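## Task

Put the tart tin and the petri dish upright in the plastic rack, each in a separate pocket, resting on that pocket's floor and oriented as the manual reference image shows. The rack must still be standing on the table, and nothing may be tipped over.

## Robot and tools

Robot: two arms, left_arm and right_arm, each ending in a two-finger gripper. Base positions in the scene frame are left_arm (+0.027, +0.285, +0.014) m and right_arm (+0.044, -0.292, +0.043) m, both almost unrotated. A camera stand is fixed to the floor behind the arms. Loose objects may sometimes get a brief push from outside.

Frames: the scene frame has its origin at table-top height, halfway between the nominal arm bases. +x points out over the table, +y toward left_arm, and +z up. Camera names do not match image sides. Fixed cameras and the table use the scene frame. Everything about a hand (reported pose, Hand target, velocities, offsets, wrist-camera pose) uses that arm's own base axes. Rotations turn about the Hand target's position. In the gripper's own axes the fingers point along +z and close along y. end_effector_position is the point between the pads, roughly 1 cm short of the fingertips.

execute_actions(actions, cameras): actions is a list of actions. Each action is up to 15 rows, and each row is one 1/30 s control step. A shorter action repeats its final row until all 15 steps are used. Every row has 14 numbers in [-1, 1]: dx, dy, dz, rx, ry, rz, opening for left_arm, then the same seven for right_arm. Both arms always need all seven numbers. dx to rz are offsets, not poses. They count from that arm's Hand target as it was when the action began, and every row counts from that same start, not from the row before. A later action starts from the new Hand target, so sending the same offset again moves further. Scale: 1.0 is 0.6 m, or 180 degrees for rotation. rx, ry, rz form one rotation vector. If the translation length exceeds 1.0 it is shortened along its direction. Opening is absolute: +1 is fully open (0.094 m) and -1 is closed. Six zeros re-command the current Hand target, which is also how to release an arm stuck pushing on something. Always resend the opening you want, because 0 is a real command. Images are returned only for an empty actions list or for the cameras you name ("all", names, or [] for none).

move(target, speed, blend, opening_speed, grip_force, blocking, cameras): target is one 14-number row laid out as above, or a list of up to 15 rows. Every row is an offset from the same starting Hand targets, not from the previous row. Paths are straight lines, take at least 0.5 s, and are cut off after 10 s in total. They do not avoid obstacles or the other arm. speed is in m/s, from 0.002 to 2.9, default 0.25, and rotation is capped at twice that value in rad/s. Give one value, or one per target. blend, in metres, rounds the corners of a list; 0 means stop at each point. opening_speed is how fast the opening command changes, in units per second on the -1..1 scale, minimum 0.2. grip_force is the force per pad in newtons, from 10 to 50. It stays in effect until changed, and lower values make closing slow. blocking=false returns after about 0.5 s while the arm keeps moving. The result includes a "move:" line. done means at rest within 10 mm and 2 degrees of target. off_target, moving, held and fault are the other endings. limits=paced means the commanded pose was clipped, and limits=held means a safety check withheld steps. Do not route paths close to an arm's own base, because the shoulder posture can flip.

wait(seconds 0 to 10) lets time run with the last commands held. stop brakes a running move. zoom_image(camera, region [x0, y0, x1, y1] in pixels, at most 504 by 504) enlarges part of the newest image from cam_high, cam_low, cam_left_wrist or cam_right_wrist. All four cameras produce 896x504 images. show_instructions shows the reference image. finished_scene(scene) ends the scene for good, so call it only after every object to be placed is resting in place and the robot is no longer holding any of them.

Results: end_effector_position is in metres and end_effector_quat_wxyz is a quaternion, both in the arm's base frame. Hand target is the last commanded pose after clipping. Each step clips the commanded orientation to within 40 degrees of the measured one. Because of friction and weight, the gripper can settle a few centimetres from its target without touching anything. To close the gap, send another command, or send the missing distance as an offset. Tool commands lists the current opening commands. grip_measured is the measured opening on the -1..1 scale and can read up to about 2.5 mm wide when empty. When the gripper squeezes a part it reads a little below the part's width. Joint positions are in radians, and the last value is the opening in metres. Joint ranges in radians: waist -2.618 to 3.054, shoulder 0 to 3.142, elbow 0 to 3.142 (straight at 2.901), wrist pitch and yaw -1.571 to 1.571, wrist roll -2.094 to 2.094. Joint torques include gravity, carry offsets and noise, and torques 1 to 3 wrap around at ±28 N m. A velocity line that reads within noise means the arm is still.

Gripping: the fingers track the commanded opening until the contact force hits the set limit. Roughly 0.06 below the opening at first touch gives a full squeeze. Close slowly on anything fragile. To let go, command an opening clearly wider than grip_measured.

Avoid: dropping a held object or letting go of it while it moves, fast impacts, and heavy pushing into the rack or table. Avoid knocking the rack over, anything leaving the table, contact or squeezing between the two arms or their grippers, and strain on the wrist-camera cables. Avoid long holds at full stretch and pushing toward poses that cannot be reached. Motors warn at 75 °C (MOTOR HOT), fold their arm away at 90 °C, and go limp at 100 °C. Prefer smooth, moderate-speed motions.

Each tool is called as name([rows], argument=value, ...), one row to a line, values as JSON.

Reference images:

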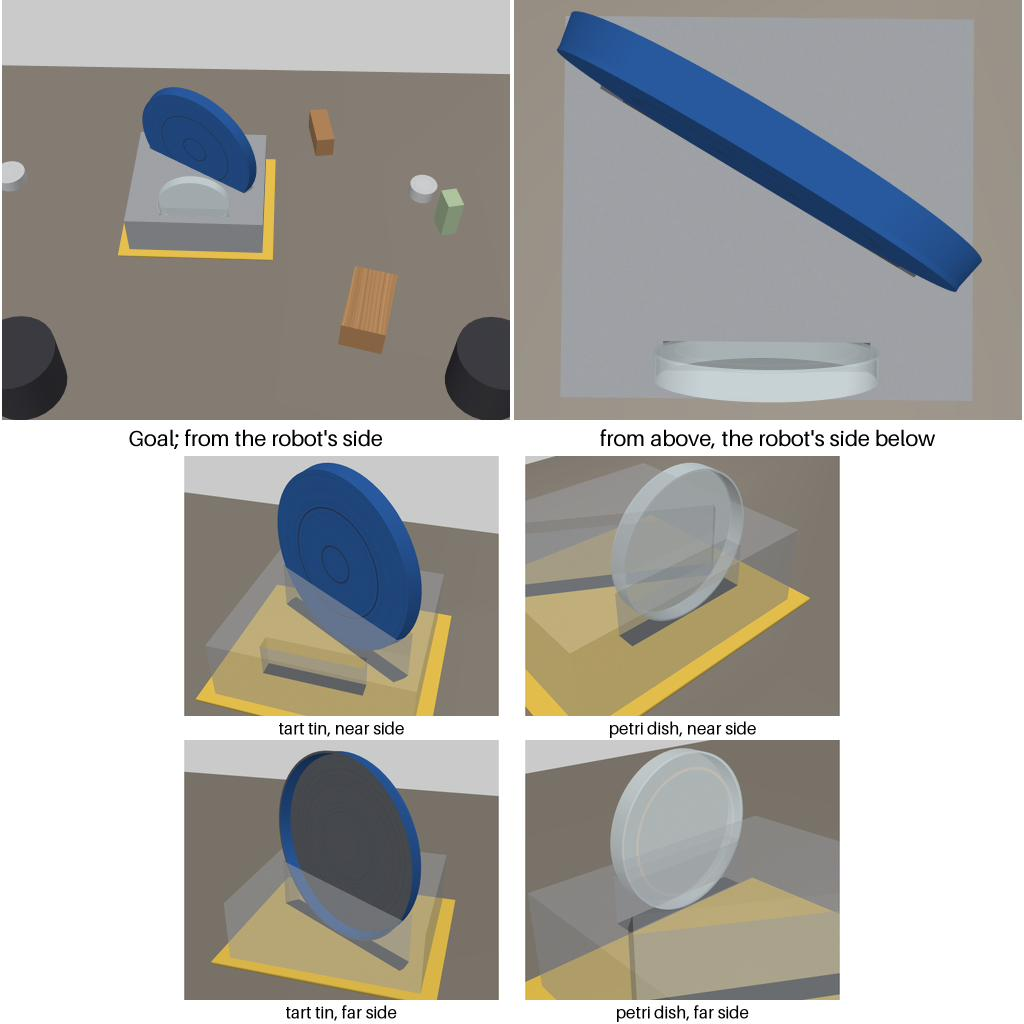

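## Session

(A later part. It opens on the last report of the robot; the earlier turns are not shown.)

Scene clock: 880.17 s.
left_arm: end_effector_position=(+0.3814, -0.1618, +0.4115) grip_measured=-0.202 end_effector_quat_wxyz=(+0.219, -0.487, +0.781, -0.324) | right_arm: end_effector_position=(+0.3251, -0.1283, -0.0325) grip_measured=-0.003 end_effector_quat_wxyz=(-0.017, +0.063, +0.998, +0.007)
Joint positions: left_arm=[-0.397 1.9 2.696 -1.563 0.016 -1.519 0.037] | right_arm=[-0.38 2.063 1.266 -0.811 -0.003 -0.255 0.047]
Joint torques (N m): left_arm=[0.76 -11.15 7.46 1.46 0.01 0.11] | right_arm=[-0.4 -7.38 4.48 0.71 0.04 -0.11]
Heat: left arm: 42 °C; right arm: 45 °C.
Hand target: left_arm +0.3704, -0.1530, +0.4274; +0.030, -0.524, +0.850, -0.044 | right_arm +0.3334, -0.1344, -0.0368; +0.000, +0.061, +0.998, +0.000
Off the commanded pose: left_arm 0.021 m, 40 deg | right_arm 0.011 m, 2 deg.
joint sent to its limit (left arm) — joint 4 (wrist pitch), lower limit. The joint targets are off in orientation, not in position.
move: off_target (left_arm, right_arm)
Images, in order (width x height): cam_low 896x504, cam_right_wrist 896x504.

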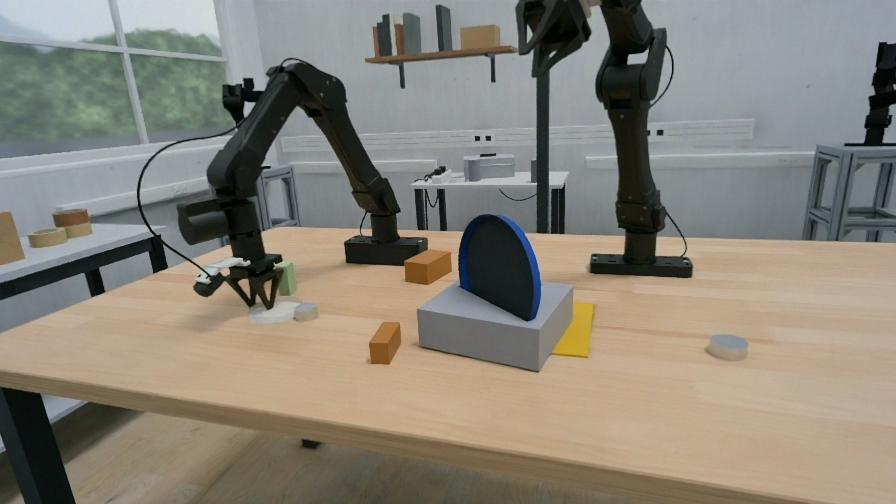

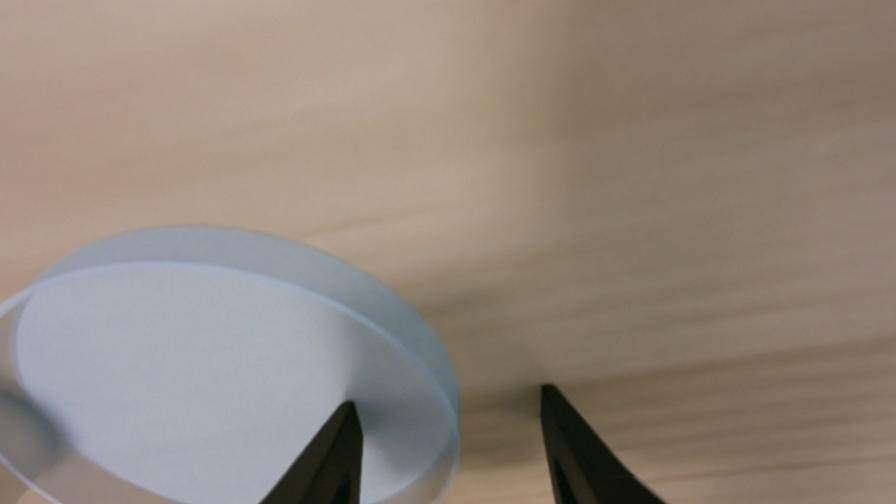

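move([
  [0,0,0,0,0,0,-0.2,0,0,0,0,0,0,-0.98],
  [0,0,0,0,0,0,-0.2,0,0,0.15,0,0,0,-0.98],
  [0,0,0,0,0,0,-0.2,-0.164,0.381,0.15,0,0,0,-0.98],
], speed=[0.1,0.1,0.2], opening_speed=0.6, cameras=["cam_right_wrist","cam_low","cam_high"])

Scene clock: 902.77 s.
left_arm: end_effector_position=(+0.3814, -0.1618, +0.4115) grip_measured=-0.202 end_effector_quat_wxyz=(+0.219, -0.487, +0.781, -0.324) | right_arm: end_effector_position=(+0.2307, +0.0927, +0.0474) grip_measured=-0.941 end_effector_quat_wxyz=(-0.022, +0.060, +0.998, -0.005)
Joint positions: left_arm=[-0.397 1.9 2.696 -1.563 0.016 -1.519 0.037] | right_arm=[0.372 1.58 0.996 -1.031 -0.008 0.491 0.003]
Joint torques (N m): left_arm=[0.62 -10.96 7.57 1.5 -0.03 0.08] | right_arm=[0.4 -7.1 4.56 0.42 0.04 0]
Motor temperatures (°C): left_arm=[33 42 42 41 33 33 36] | right_arm=[35 41 44 42 35 35 36]
Heat: left arm: 42 °C; right arm: 44 °C.
Hand target: left_arm +0.3704, -0.1530, +0.4274; +0.030, -0.524, +0.850, -0.044 | right_arm +0.2351, +0.0942, +0.0533; +0.000, +0.061, +0.998, +0.000
Off the commanded pose: left_arm 0.021 m, 40 deg | right_arm 0.007 m, 3 deg.
joint sent to its limit (left arm) — joint 4 (wrist pitch), lower limit. The joint targets are off in orientation, not in position.
move: off_target (left_arm, right_arm)
Images, in order (width x height): cam_high 896x504, cam_low 896x504, cam_right_wrist 896x504.

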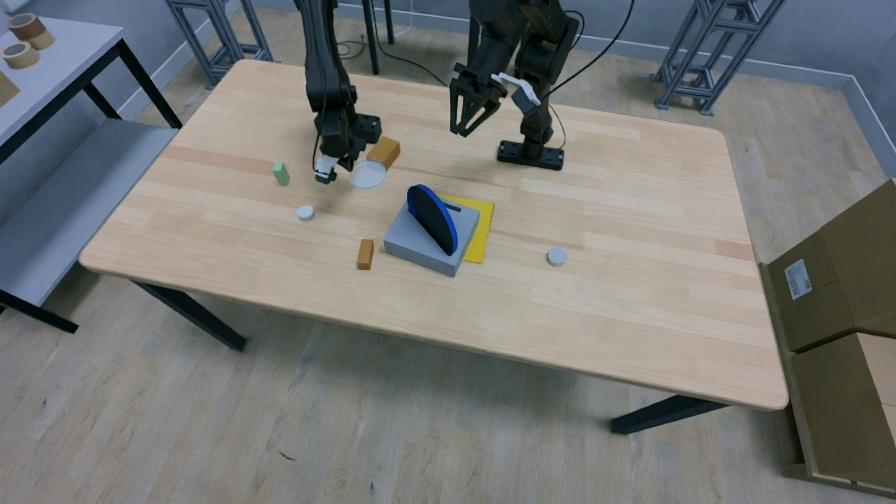

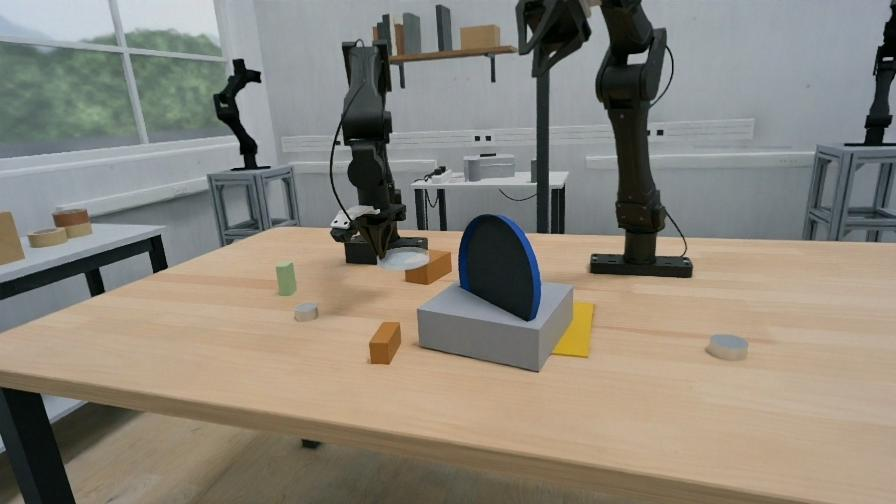

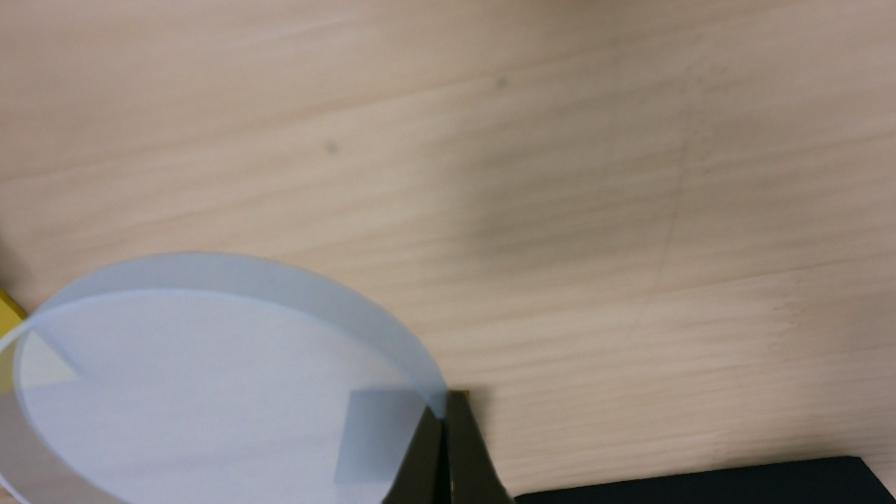

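move([
  [-0.084,-0.318,-0.1,0.038,0.0097,-0.573,0.0,0.0315,0.0855,0.078,0,0,0,-0.98],
  [-0.084,-0.318,-0.32,0.038,0.0097,-0.573,0.0,0.0315,0.0855,0.078,0,0,0,-0.98],
], speed=0.3, blend=[0.03,0], cameras=["all"])

Scene clock: 914.77 s.
left_arm: end_effector_position=(+0.3159, -0.3393, +0.3711) grip_measured=-0.002 end_effector_quat_wxyz=(+0.300, +0.282, +0.888, -0.206) | right_arm: end_effector_position=(+0.2491, +0.1418, +0.0951) grip_measured=-0.941 end_effector_quat_wxyz=(-0.007, +0.061, +0.998, +0.001)
Joint positions: left_arm=[-0.792 2.101 2.838 -1.567 0.08 -0.207 0.047] | right_arm=[0.509 1.647 1.262 -1.197 -0.008 0.632 0.003]
Joint torques (N m): left_arm=[0.38 -10.19 5.76 1.64 0.04 0.05] | right_arm=[0.64 -4.83 7.53 0.2 0.08 0.04]
Heat: left arm: 42 °C; right arm: 44 °C.
Hand target: left_arm +0.3168, -0.3383, +0.3712; +0.300, +0.281, +0.888, -0.206 (not the last commanded pose) | right_arm +0.2540, +0.1456, +0.1000; +0.000, +0.062, +0.998, +0.000
Off the commanded pose: left_arm 0.136 m, 43 deg | right_arm 0.008 m, 1 deg.
elbow stopped short (left arm): the move would have taken joint 3 (elbow) straighter than the controller allows.
move: held (left_arm; a check stopped the path); path passed 1 of 2 targets; limits=paced,held
pose unreachable (left arm): on one or more control steps of this call, first in action 0 (counted from 0), this arm could not follow its commanded pose, so it was not sent that pose on those steps. It may still have moved: this result reports where it is.
cause: moving toward the commanded pose would bring a part of the arm too close to another arm (this arm's fingers and the right arm's wrist (the part past joint 4), along the way the arms are being sent, or toward where that arm still pushes).

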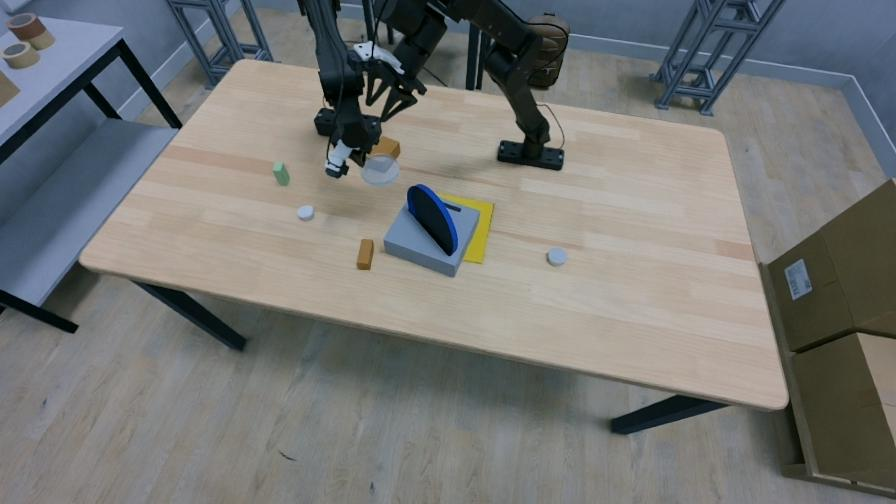

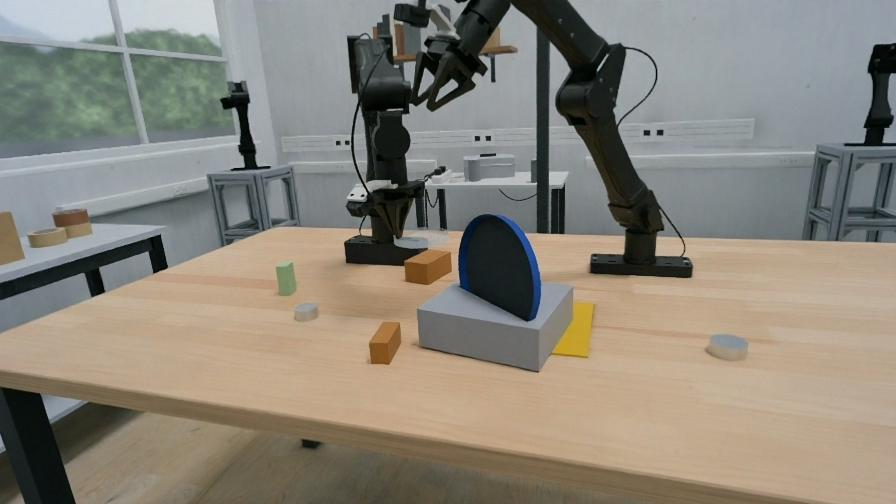

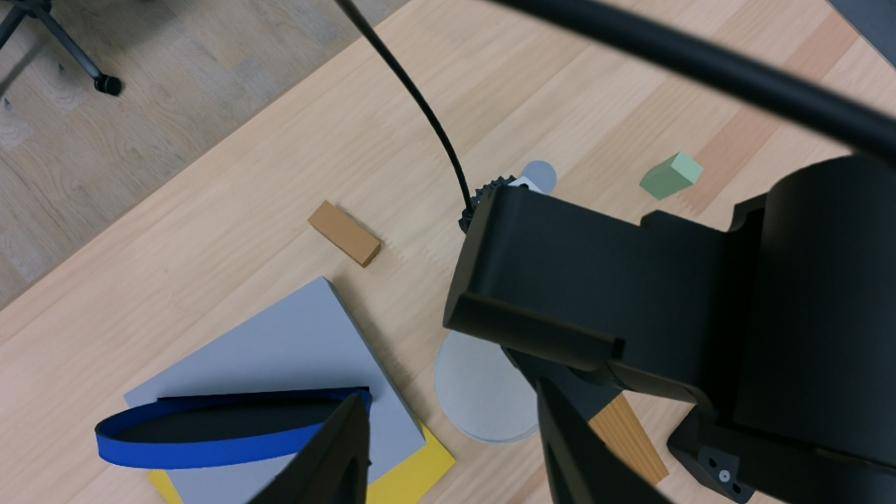

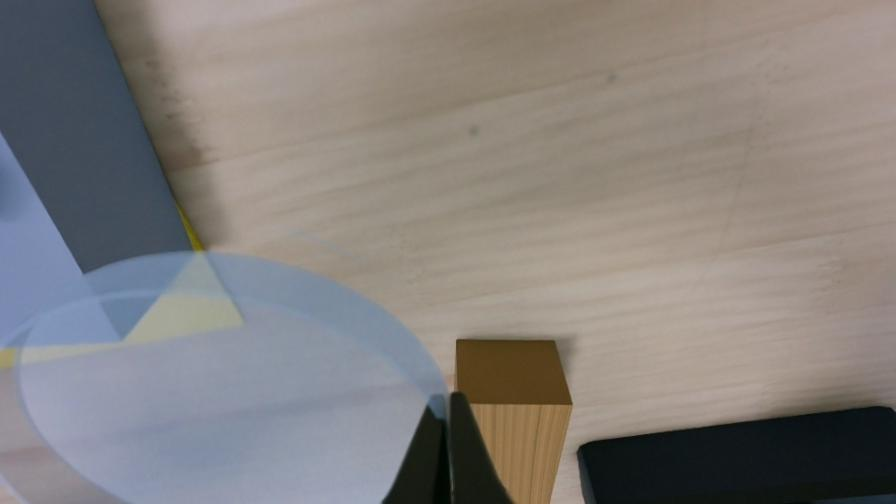

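move([
  [0,0.2,-0.05,0,0,0,0.0,0.033,-0.083,0,0,0,0,-0.98],
  [0,0.2,-0.05,0,0,0,0.0,0.033,-0.083,-0.228,0,0,0,-0.98],
  [0,0.2,-0.05,0,0,0,0.0,0.033,-0.083,-0.228,0,0,0,-0.4],
  [0,0.2,-0.05,0,0,0,0.0,0.033,-0.083,0.05,0,0,0,-0.4],
  [0,0.2,-0.05,0,0,0,0.0,-0.03,-0.45,0.15,0,0,0,-0.4],
], speed=[0.2,0.12,0.2,0.2,0.35], blend=[0.01,0,0,0.02,0], cameras=["all"])

Scene clock: 924.17 s.
left_arm: end_effector_position=(+0.3204, -0.2202, +0.3417) grip_measured=-0.002 end_effector_quat_wxyz=(+0.300, +0.278, +0.890, -0.202) | right_arm: end_effector_position=(+0.2318, -0.1243, +0.1849) grip_measured=-0.403 end_effector_quat_wxyz=(-0.008, +0.065, +0.998, -0.003)
Joint positions: left_arm=[-0.477 1.586 1.964 -1.253 0.278 0.026 0.047] | right_arm=[-0.488 1.57 1.541 -1.554 0.012 -0.357 0.028]
Joint torques (N m): left_arm=[0.27 -8.42 5.39 1.58 0.28 0.08] | right_arm=[-0.03 -4.31 7.13 0.29 -0.12 -0.05]
Heat: left arm: 43 °C; right arm: 45 °C.
Hand target: left_arm +0.3168, -0.2183, +0.3413; +0.300, +0.281, +0.888, -0.206 | right_arm +0.2360, -0.1245, +0.1901; +0.000, +0.061, +0.998, +0.000
Off the commanded pose: left_arm 0.004 m, 1 deg | right_arm 0.007 m, 1 deg.
move: done; target 3's new opening was sent with right_arm's hand 0.013 m and 3 deg from that target

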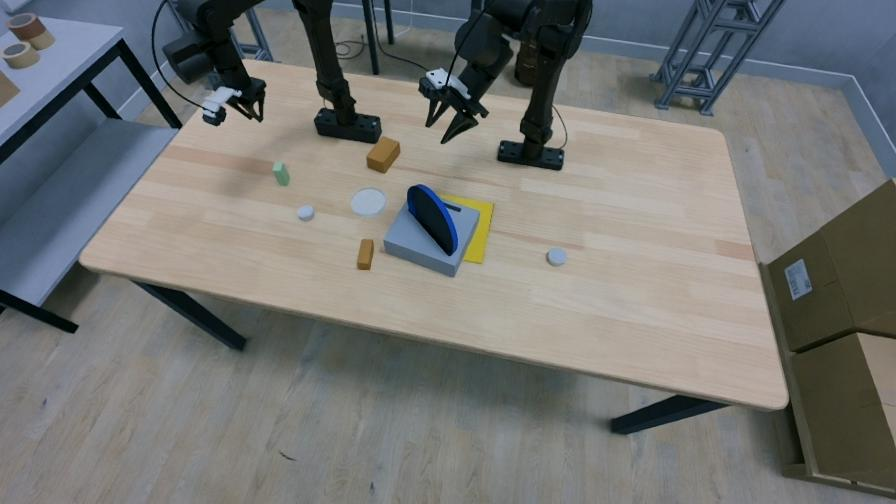

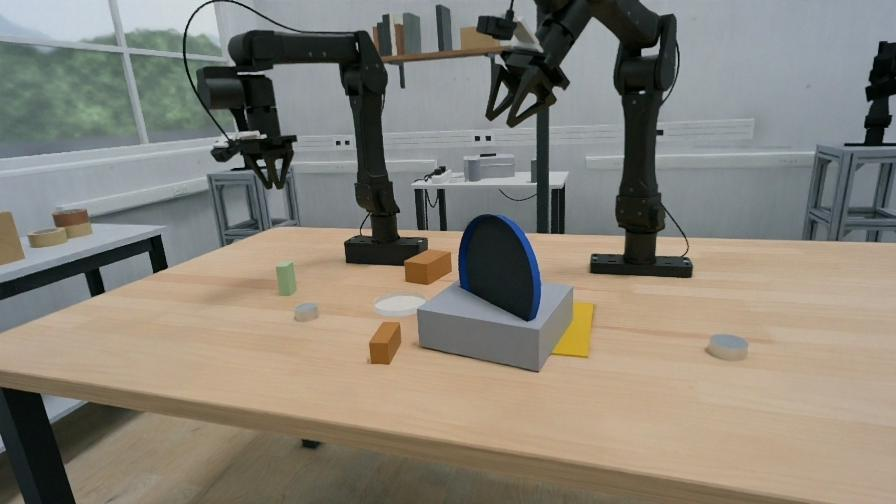

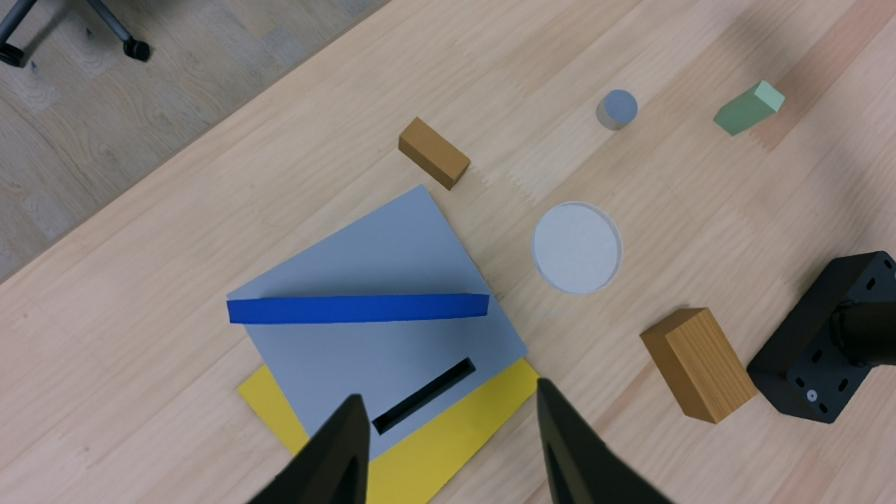

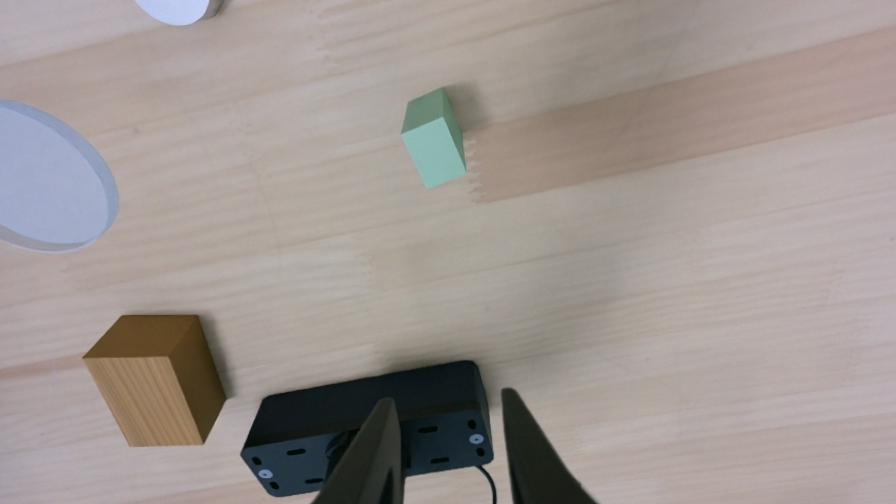

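move([
  [-0.018,-0.296,-0.15,0.152,0.1845,0.133,0.0,0,0,0,0,0,0,-0.4],
  [-0.018,-0.296,-0.369,0.152,0.1845,0.133,0.0,0,0,0,0,0,0,-0.4],
], speed=0.3, blend=[0.02,0], cameras=["cam_left_wrist","cam_low"])

Scene clock: 939.17 s.
left_arm: end_effector_position=(+0.3076, -0.3981, +0.1299) grip_measured=-0.002 end_effector_quat_wxyz=(+0.057, +0.091, +0.993, -0.058) | right_arm: end_effector_position=(+0.2318, -0.1242, +0.1849) grip_measured=-0.403 end_effector_quat_wxyz=(-0.008, +0.065, +0.998, -0.003)
Joint positions: left_arm=[-0.917 2.495 2.66 -1.572 -0.005 -0.734 0.047] | right_arm=[-0.488 1.57 1.541 -1.554 0.012 -0.358 0.028]
Joint torques (N m): left_arm=[0.08 -13.15 6.69 0.43 0.05 0] | right_arm=[-0.14 -4.26 7.24 0.23 -0.11 -0.11]
Heat: left arm: 42 °C; right arm: 45 °C.
Hand target: left_arm +0.3060, -0.3958, +0.1199; +0.000, +0.087, +0.996, +0.001 | right_arm +0.2360, -0.1245, +0.1901; +0.000, +0.062, +0.998, +0.000
Off the commanded pose: left_arm 0.010 m, 9 deg | right_arm 0.007 m, 1 deg.
joint sent to its limit (left arm) — joint 4 (wrist pitch), lower limit. The joint targets are off in orientation, not in position.
move: off_target (left_arm)
Images, in order (width x height): cam_low 896x504, cam_left_wrist 896x504.

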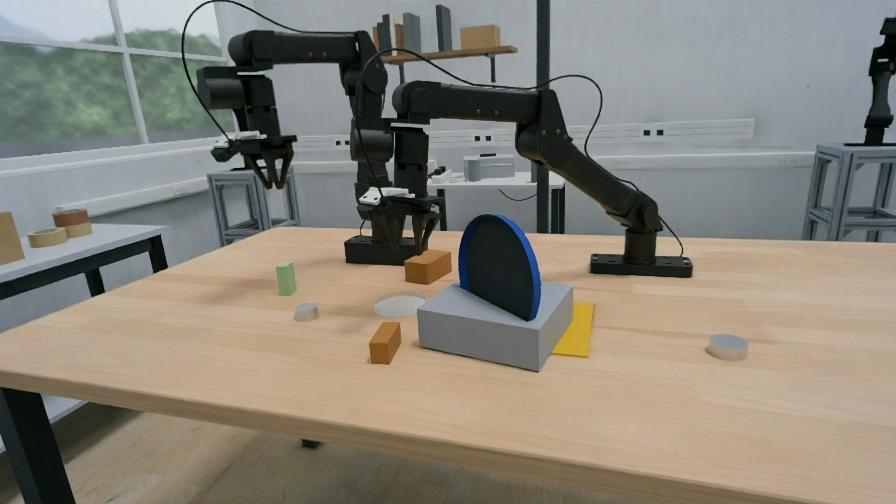

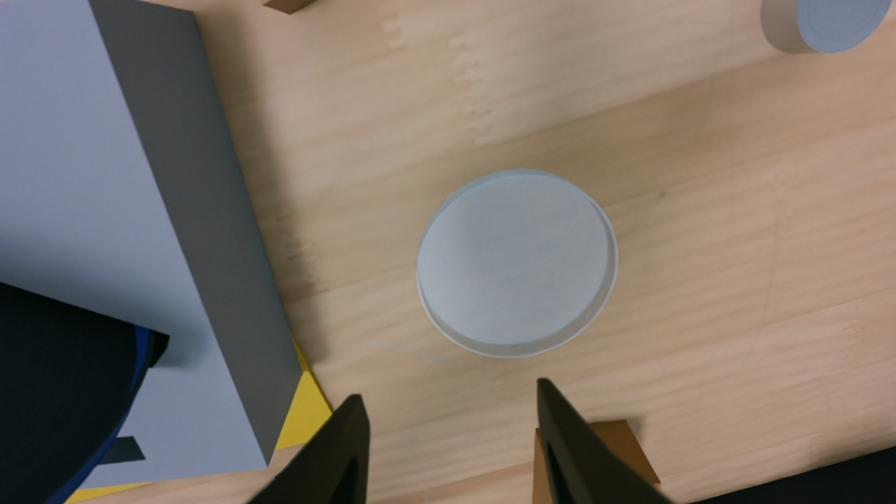

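move([
  [-0.055,0.031,-0.1,0,0,0,0.0,0,0,0,0,0,0,-0.4],
  [-0.055,0.031,-0.2,0,0,0,0.0,0,0,0,0,0,0,-0.4],
], speed=0.12, blend=[0.01,0], cameras=["cam_left_wrist","cam_low"])

zoom_image(camera="cam_low", region=[320, 210, 500, 340])

Scene clock: 948.17 s.
left_arm: end_effector_position=(+0.2709, -0.3724, +0.0246) grip_measured=-0.002 end_effector_quat_wxyz=(-0.006, +0.088, +0.996, +0.001) | right_arm: end_effector_position=(+0.2318, -0.1242, +0.1849) grip_measured=-0.403 end_effector_quat_wxyz=(-0.008, +0.065, +0.998, -0.003)
Joint positions: left_arm=[-0.941 2.385 2.046 -1.241 0.007 -0.765 0.047] | right_arm=[-0.488 1.57 1.541 -1.554 0.012 -0.358 0.028]
Joint torques (N m): left_arm=[-0.44 -11.58 3.34 1.01 -0.04 -0.1] | right_arm=[-0.06 -4.26 7.19 0.22 -0.09 -0.11]
Heat: left arm: 43 °C; right arm: 45 °C.
Hand target: left_arm +0.2730, -0.3773, -0.0001; +0.000, +0.087, +0.996, +0.000 | right_arm +0.2360, -0.1245, +0.1901; +0.000, +0.062, +0.998, +0.000
Off the commanded pose: left_arm 0.025 m, 1 deg | right_arm 0.007 m, 1 deg.
move: off_target (left_arm)
Images, in order (width x height): cam_low 896x504, cam_left_wrist 896x504.

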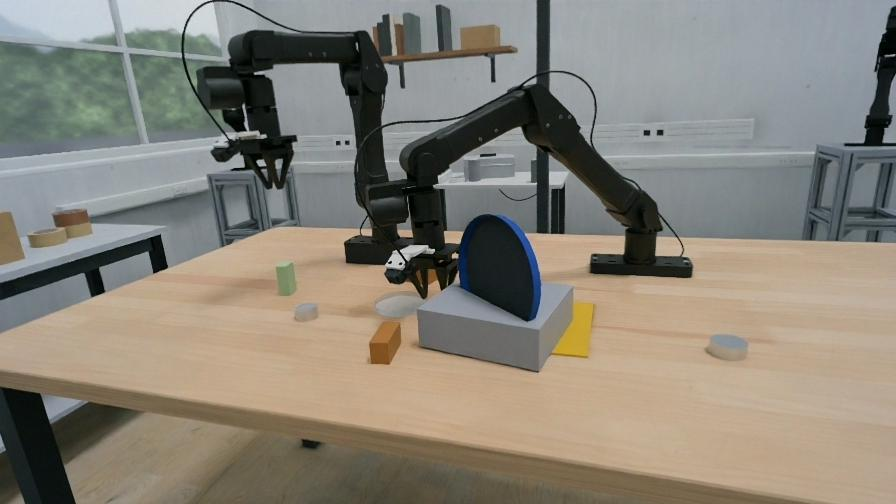

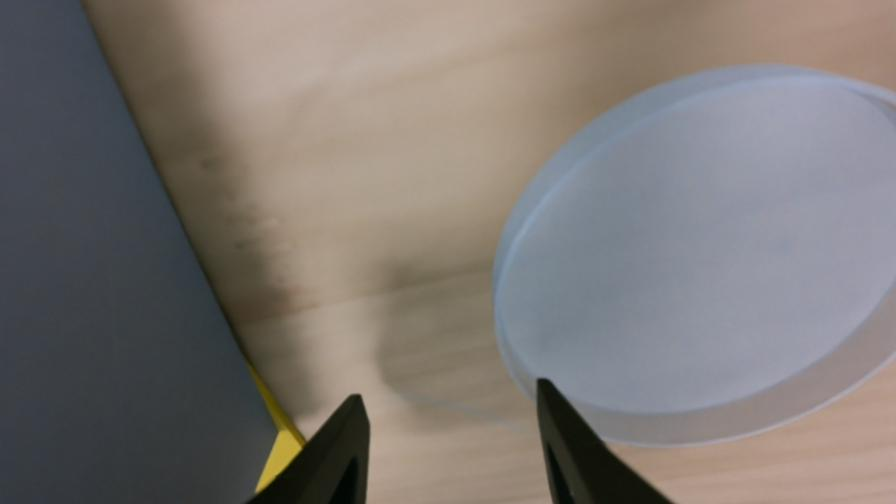

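Scaled by 2.800 from the camera's 896x504 image, which has a finer 1280x720 frame.

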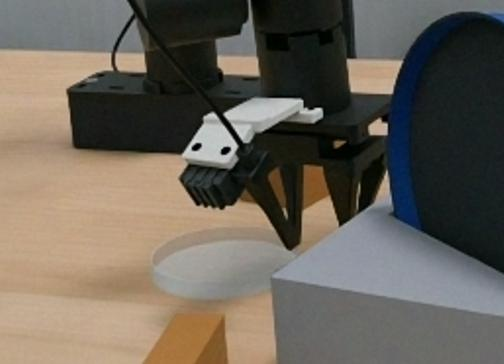

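move([
  [0,0,0.07,0,0,0,0.0,0,0,0,0,0,0,-0.4],
  [0.043,-0.026,0.07,0,0,0,0.0,0,0,0,0,0,0,-0.4],
  [0.043,-0.026,-0.02,0,0,0,0.0,0,0,0,0,0,0,-0.4],
], speed=0.1, blend=[0.005,0.003,0], cameras=["cam_left_wrist"])

Scene clock: 954.00 s.
left_arm: end_effector_position=(+0.2985, -0.4004, +0.0166) grip_measured=-0.002 end_effector_quat_wxyz=(+0.013, +0.088, +0.996, -0.020) | right_arm: end_effector_position=(+0.2318, -0.1242, +0.1849) grip_measured=-0.403 end_effector_quat_wxyz=(-0.008, +0.065, +0.998, -0.003)
Joint positions: left_arm=[-0.93 2.525 2.267 -1.265 0.007 -0.754 0.047] | right_arm=[-0.488 1.57 1.541 -1.554 0.012 -0.358 0.028]
Joint torques (N m): left_arm=[0.47 -11.26 4.93 0.55 -0.06 0.09] | right_arm=[0.03 -4.26 7.13 0.25 -0.11 -0.11]
Heat: left arm: 43 °C; right arm: 45 °C.
Hand target: left_arm +0.2987, -0.3929, -0.0121; +0.000, +0.087, +0.996, +0.001 | right_arm +0.2360, -0.1245, +0.1901; +0.000, +0.062, +0.998, +0.000
Off the commanded pose: left_arm 0.030 m, 3 deg | right_arm 0.007 m, 1 deg.
move: off_target (left_arm)
Images, in order (width x height): cam_left_wrist 896x504.

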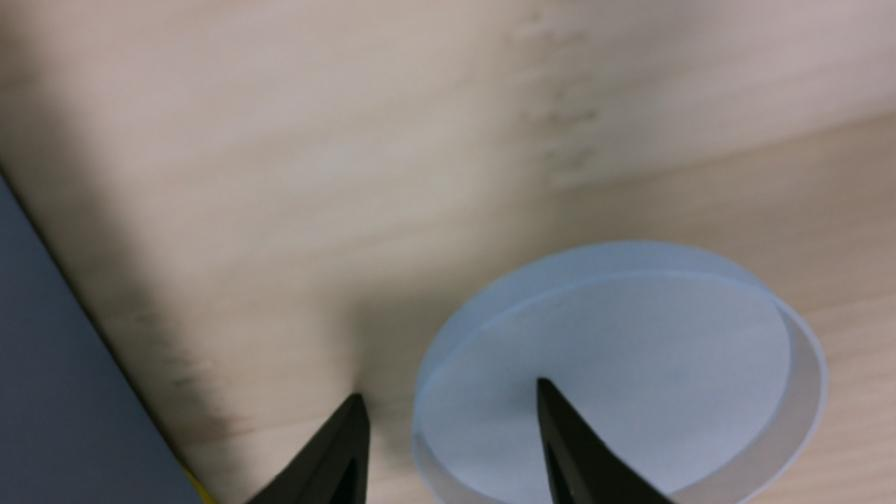

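move([
  [0,0,0,0,0,0,-0.98,0,0,0,0,0,0,-0.4],
  [0,0,0.12,0,0,0,-0.98,0,0,0,0,0,0,-0.4],
], speed=0.15, cameras=["all"])

Scene clock: 971.60 s.
left_arm: end_effector_position=(+0.2938, -0.3939, +0.0685) grip_measured=-0.966 end_effector_quat_wxyz=(+0.003, +0.088, +0.996, -0.008) | right_arm: end_effector_position=(+0.2318, -0.1242, +0.1849) grip_measured=-0.403 end_effector_quat_wxyz=(-0.008, +0.065, +0.998, -0.003)
Joint positions: left_arm=[-0.93 2.571 2.562 -1.546 0.007 -0.753 0.002] | right_arm=[-0.488 1.57 1.541 -1.554 0.012 -0.358 0.028]
Joint torques (N m): left_arm=[0.49 -11.93 10.21 0.14 -0.07 0.04] | right_arm=[-0.17 -4.22 7.27 0.21 -0.11 -0.11]
Heat: left arm: 44 °C; right arm: 45 °C.
Hand target: left_arm +0.2987, -0.3929, +0.0598; +0.000, +0.087, +0.996, +0.001 | right_arm +0.2360, -0.1245, +0.1901; +0.000, +0.062, +0.998, +0.000
Off the commanded pose: left_arm 0.010 m, 1 deg | right_arm 0.007 m, 1 deg.
move: done

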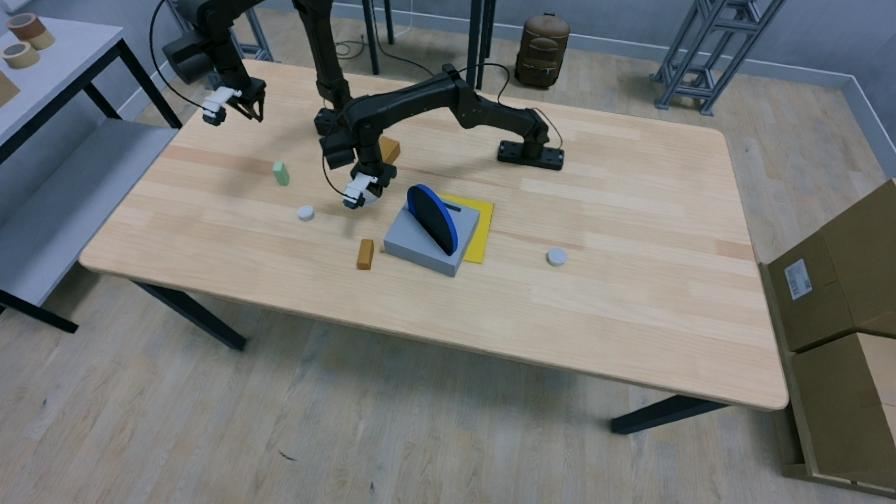

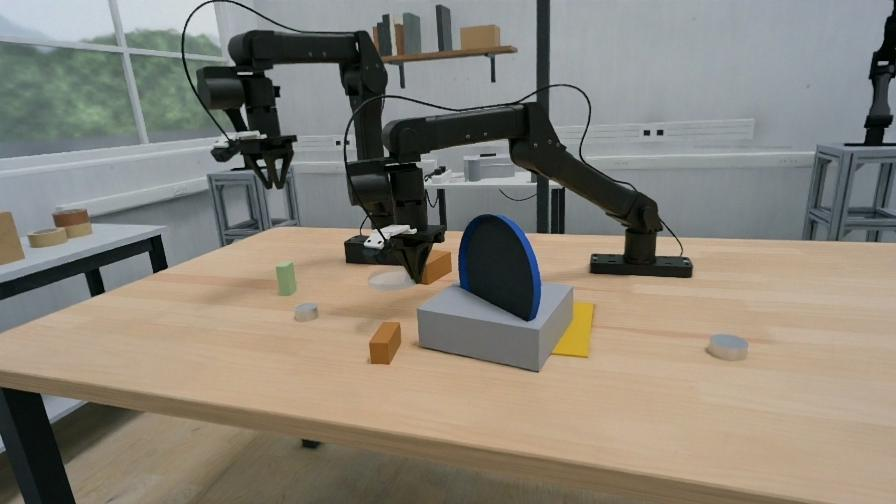

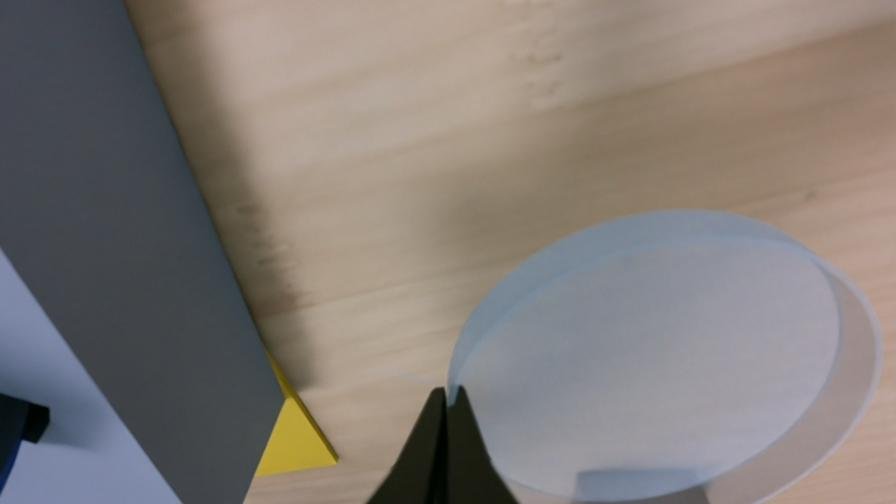

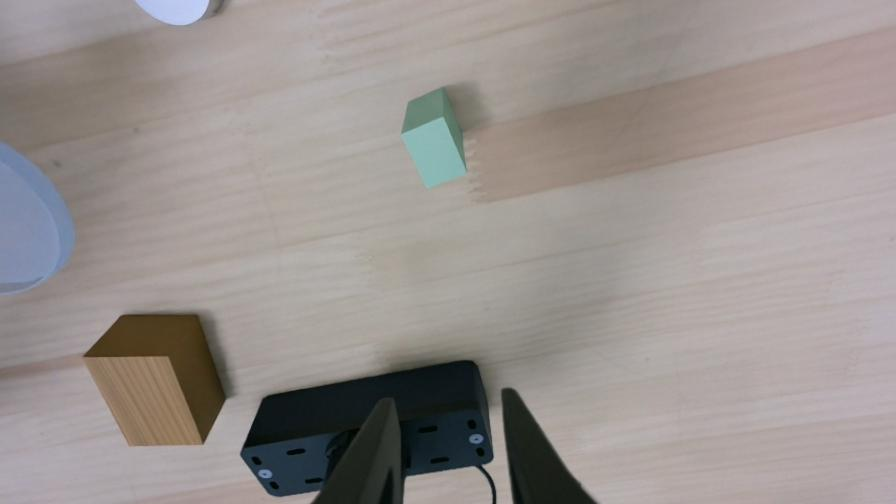

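zoom_image(camera="cam_high", region=[330, 160, 510, 290])

zoom_image(camera="cam_low", region=[340, 200, 620, 380])

Scaled by 2.800 from the camera's 896x504 image, which has a finer 1280x720 frame.

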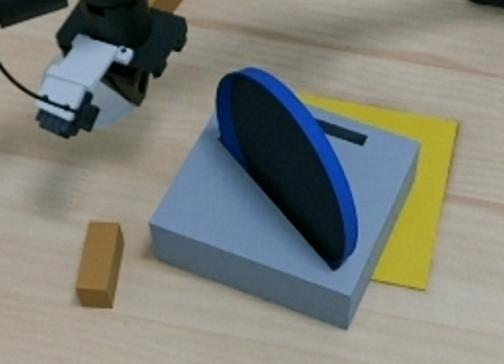

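Scaled by 1.800 from the camera's 896x504 image, which has a finer 1280x720 frame.

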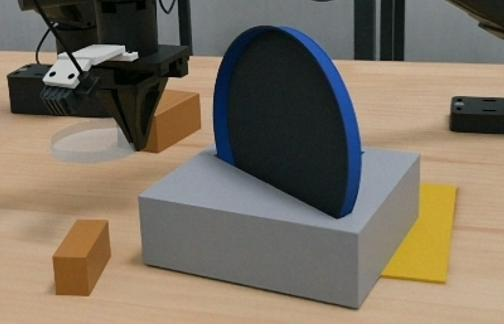

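move([
  [-0.03,0,0.25,0,0,0,-0.98,0,0,0,0,0,0,-0.4],
  [-0.067,0.1,0.333,-0.087,-0.492,0,-0.98,0,0,0,0,0,0,-0.4],
  [-0.065,0.338,0.333,0.1104,-0.4987,-0.1955,-0.98,0,0,0,0,0,0,-0.4],
], speed=0.4, blend=[0.04,0.04,0], cameras=["all"])

Scene clock: 995.10 s.
left_arm: end_effector_position=(+0.2602, -0.1943, +0.2646) grip_measured=-0.966 end_effector_quat_wxyz=(+0.675, +0.325, +0.627, +0.212) | right_arm: end_effector_position=(+0.2318, -0.1242, +0.1849) grip_measured=-0.403 end_effector_quat_wxyz=(-0.008, +0.065, +0.998, -0.003)
Joint positions: left_arm=[-1.107 0.97 0.439 0.535 -0.933 0.786 0.002] | right_arm=[-0.488 1.57 1.541 -1.554 0.012 -0.358 0.028]
Joint torques (N m): left_arm=[0.7 -3.12 6.28 1.88 0.06 0.02] | right_arm=[0.02 -4.31 7.2 0.22 -0.12 -0.13]
Heat: left arm: 46 °C; right arm: 45 °C.
Hand target: left_arm +0.2598, -0.1900, +0.2596; +0.675, +0.326, +0.627, +0.213 | right_arm +0.2360, -0.1245, +0.1901; +0.000, +0.062, +0.998, +0.000
Off the commanded pose: left_arm 0.006 m, 0 deg | right_arm 0.007 m, 1 deg.
move: done

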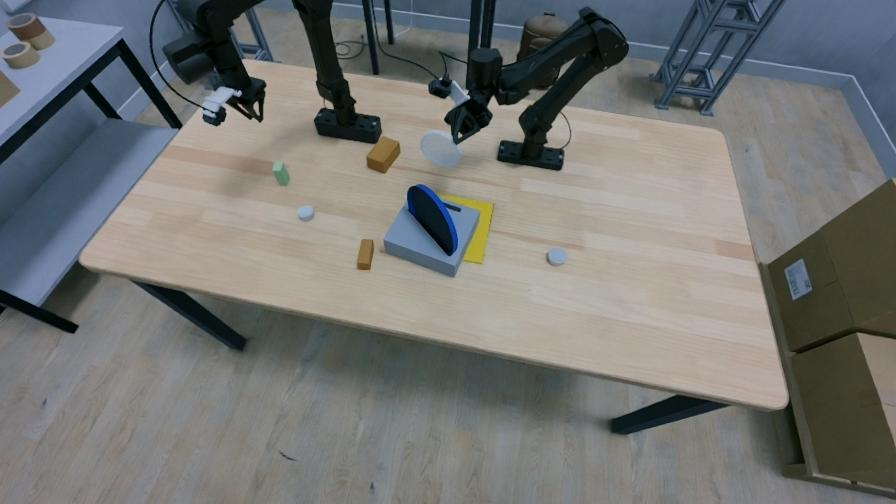

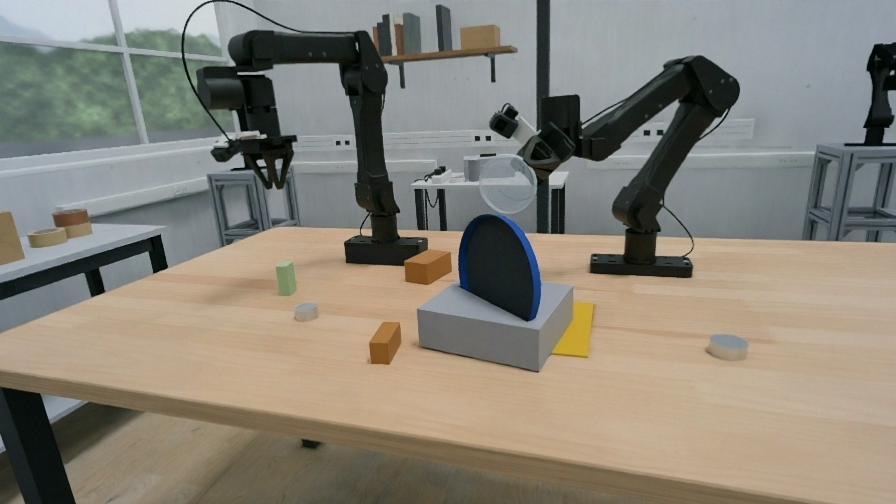

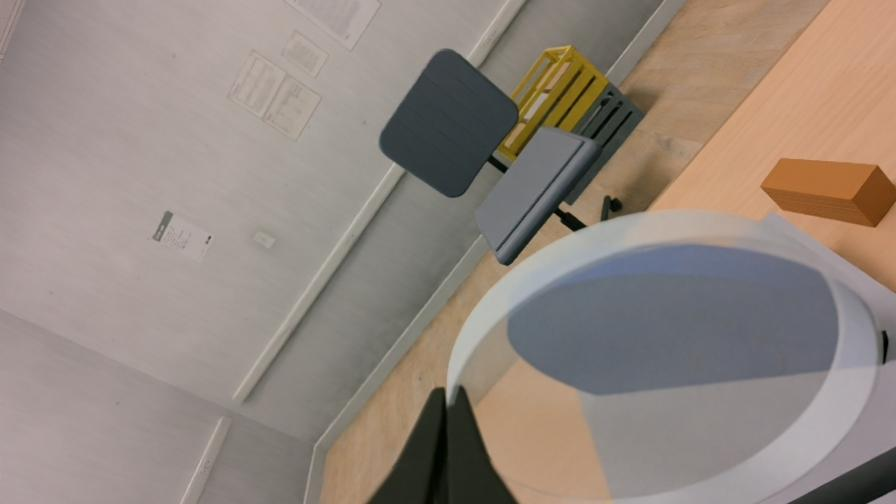

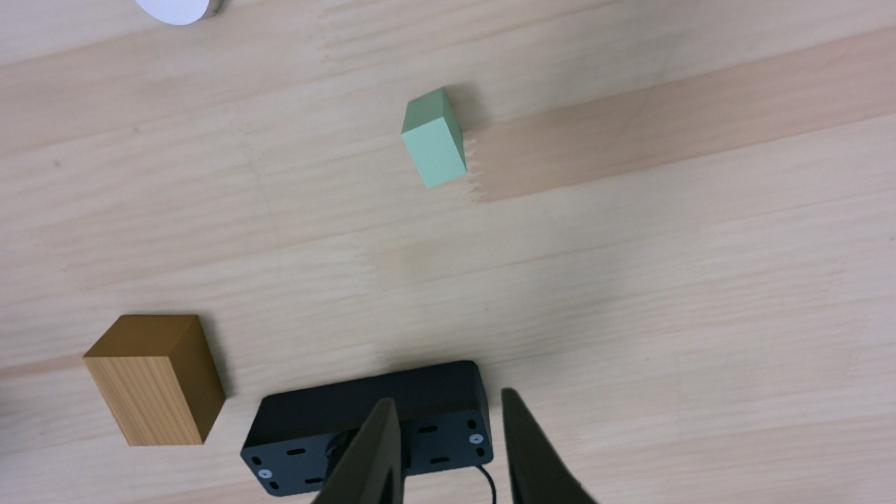

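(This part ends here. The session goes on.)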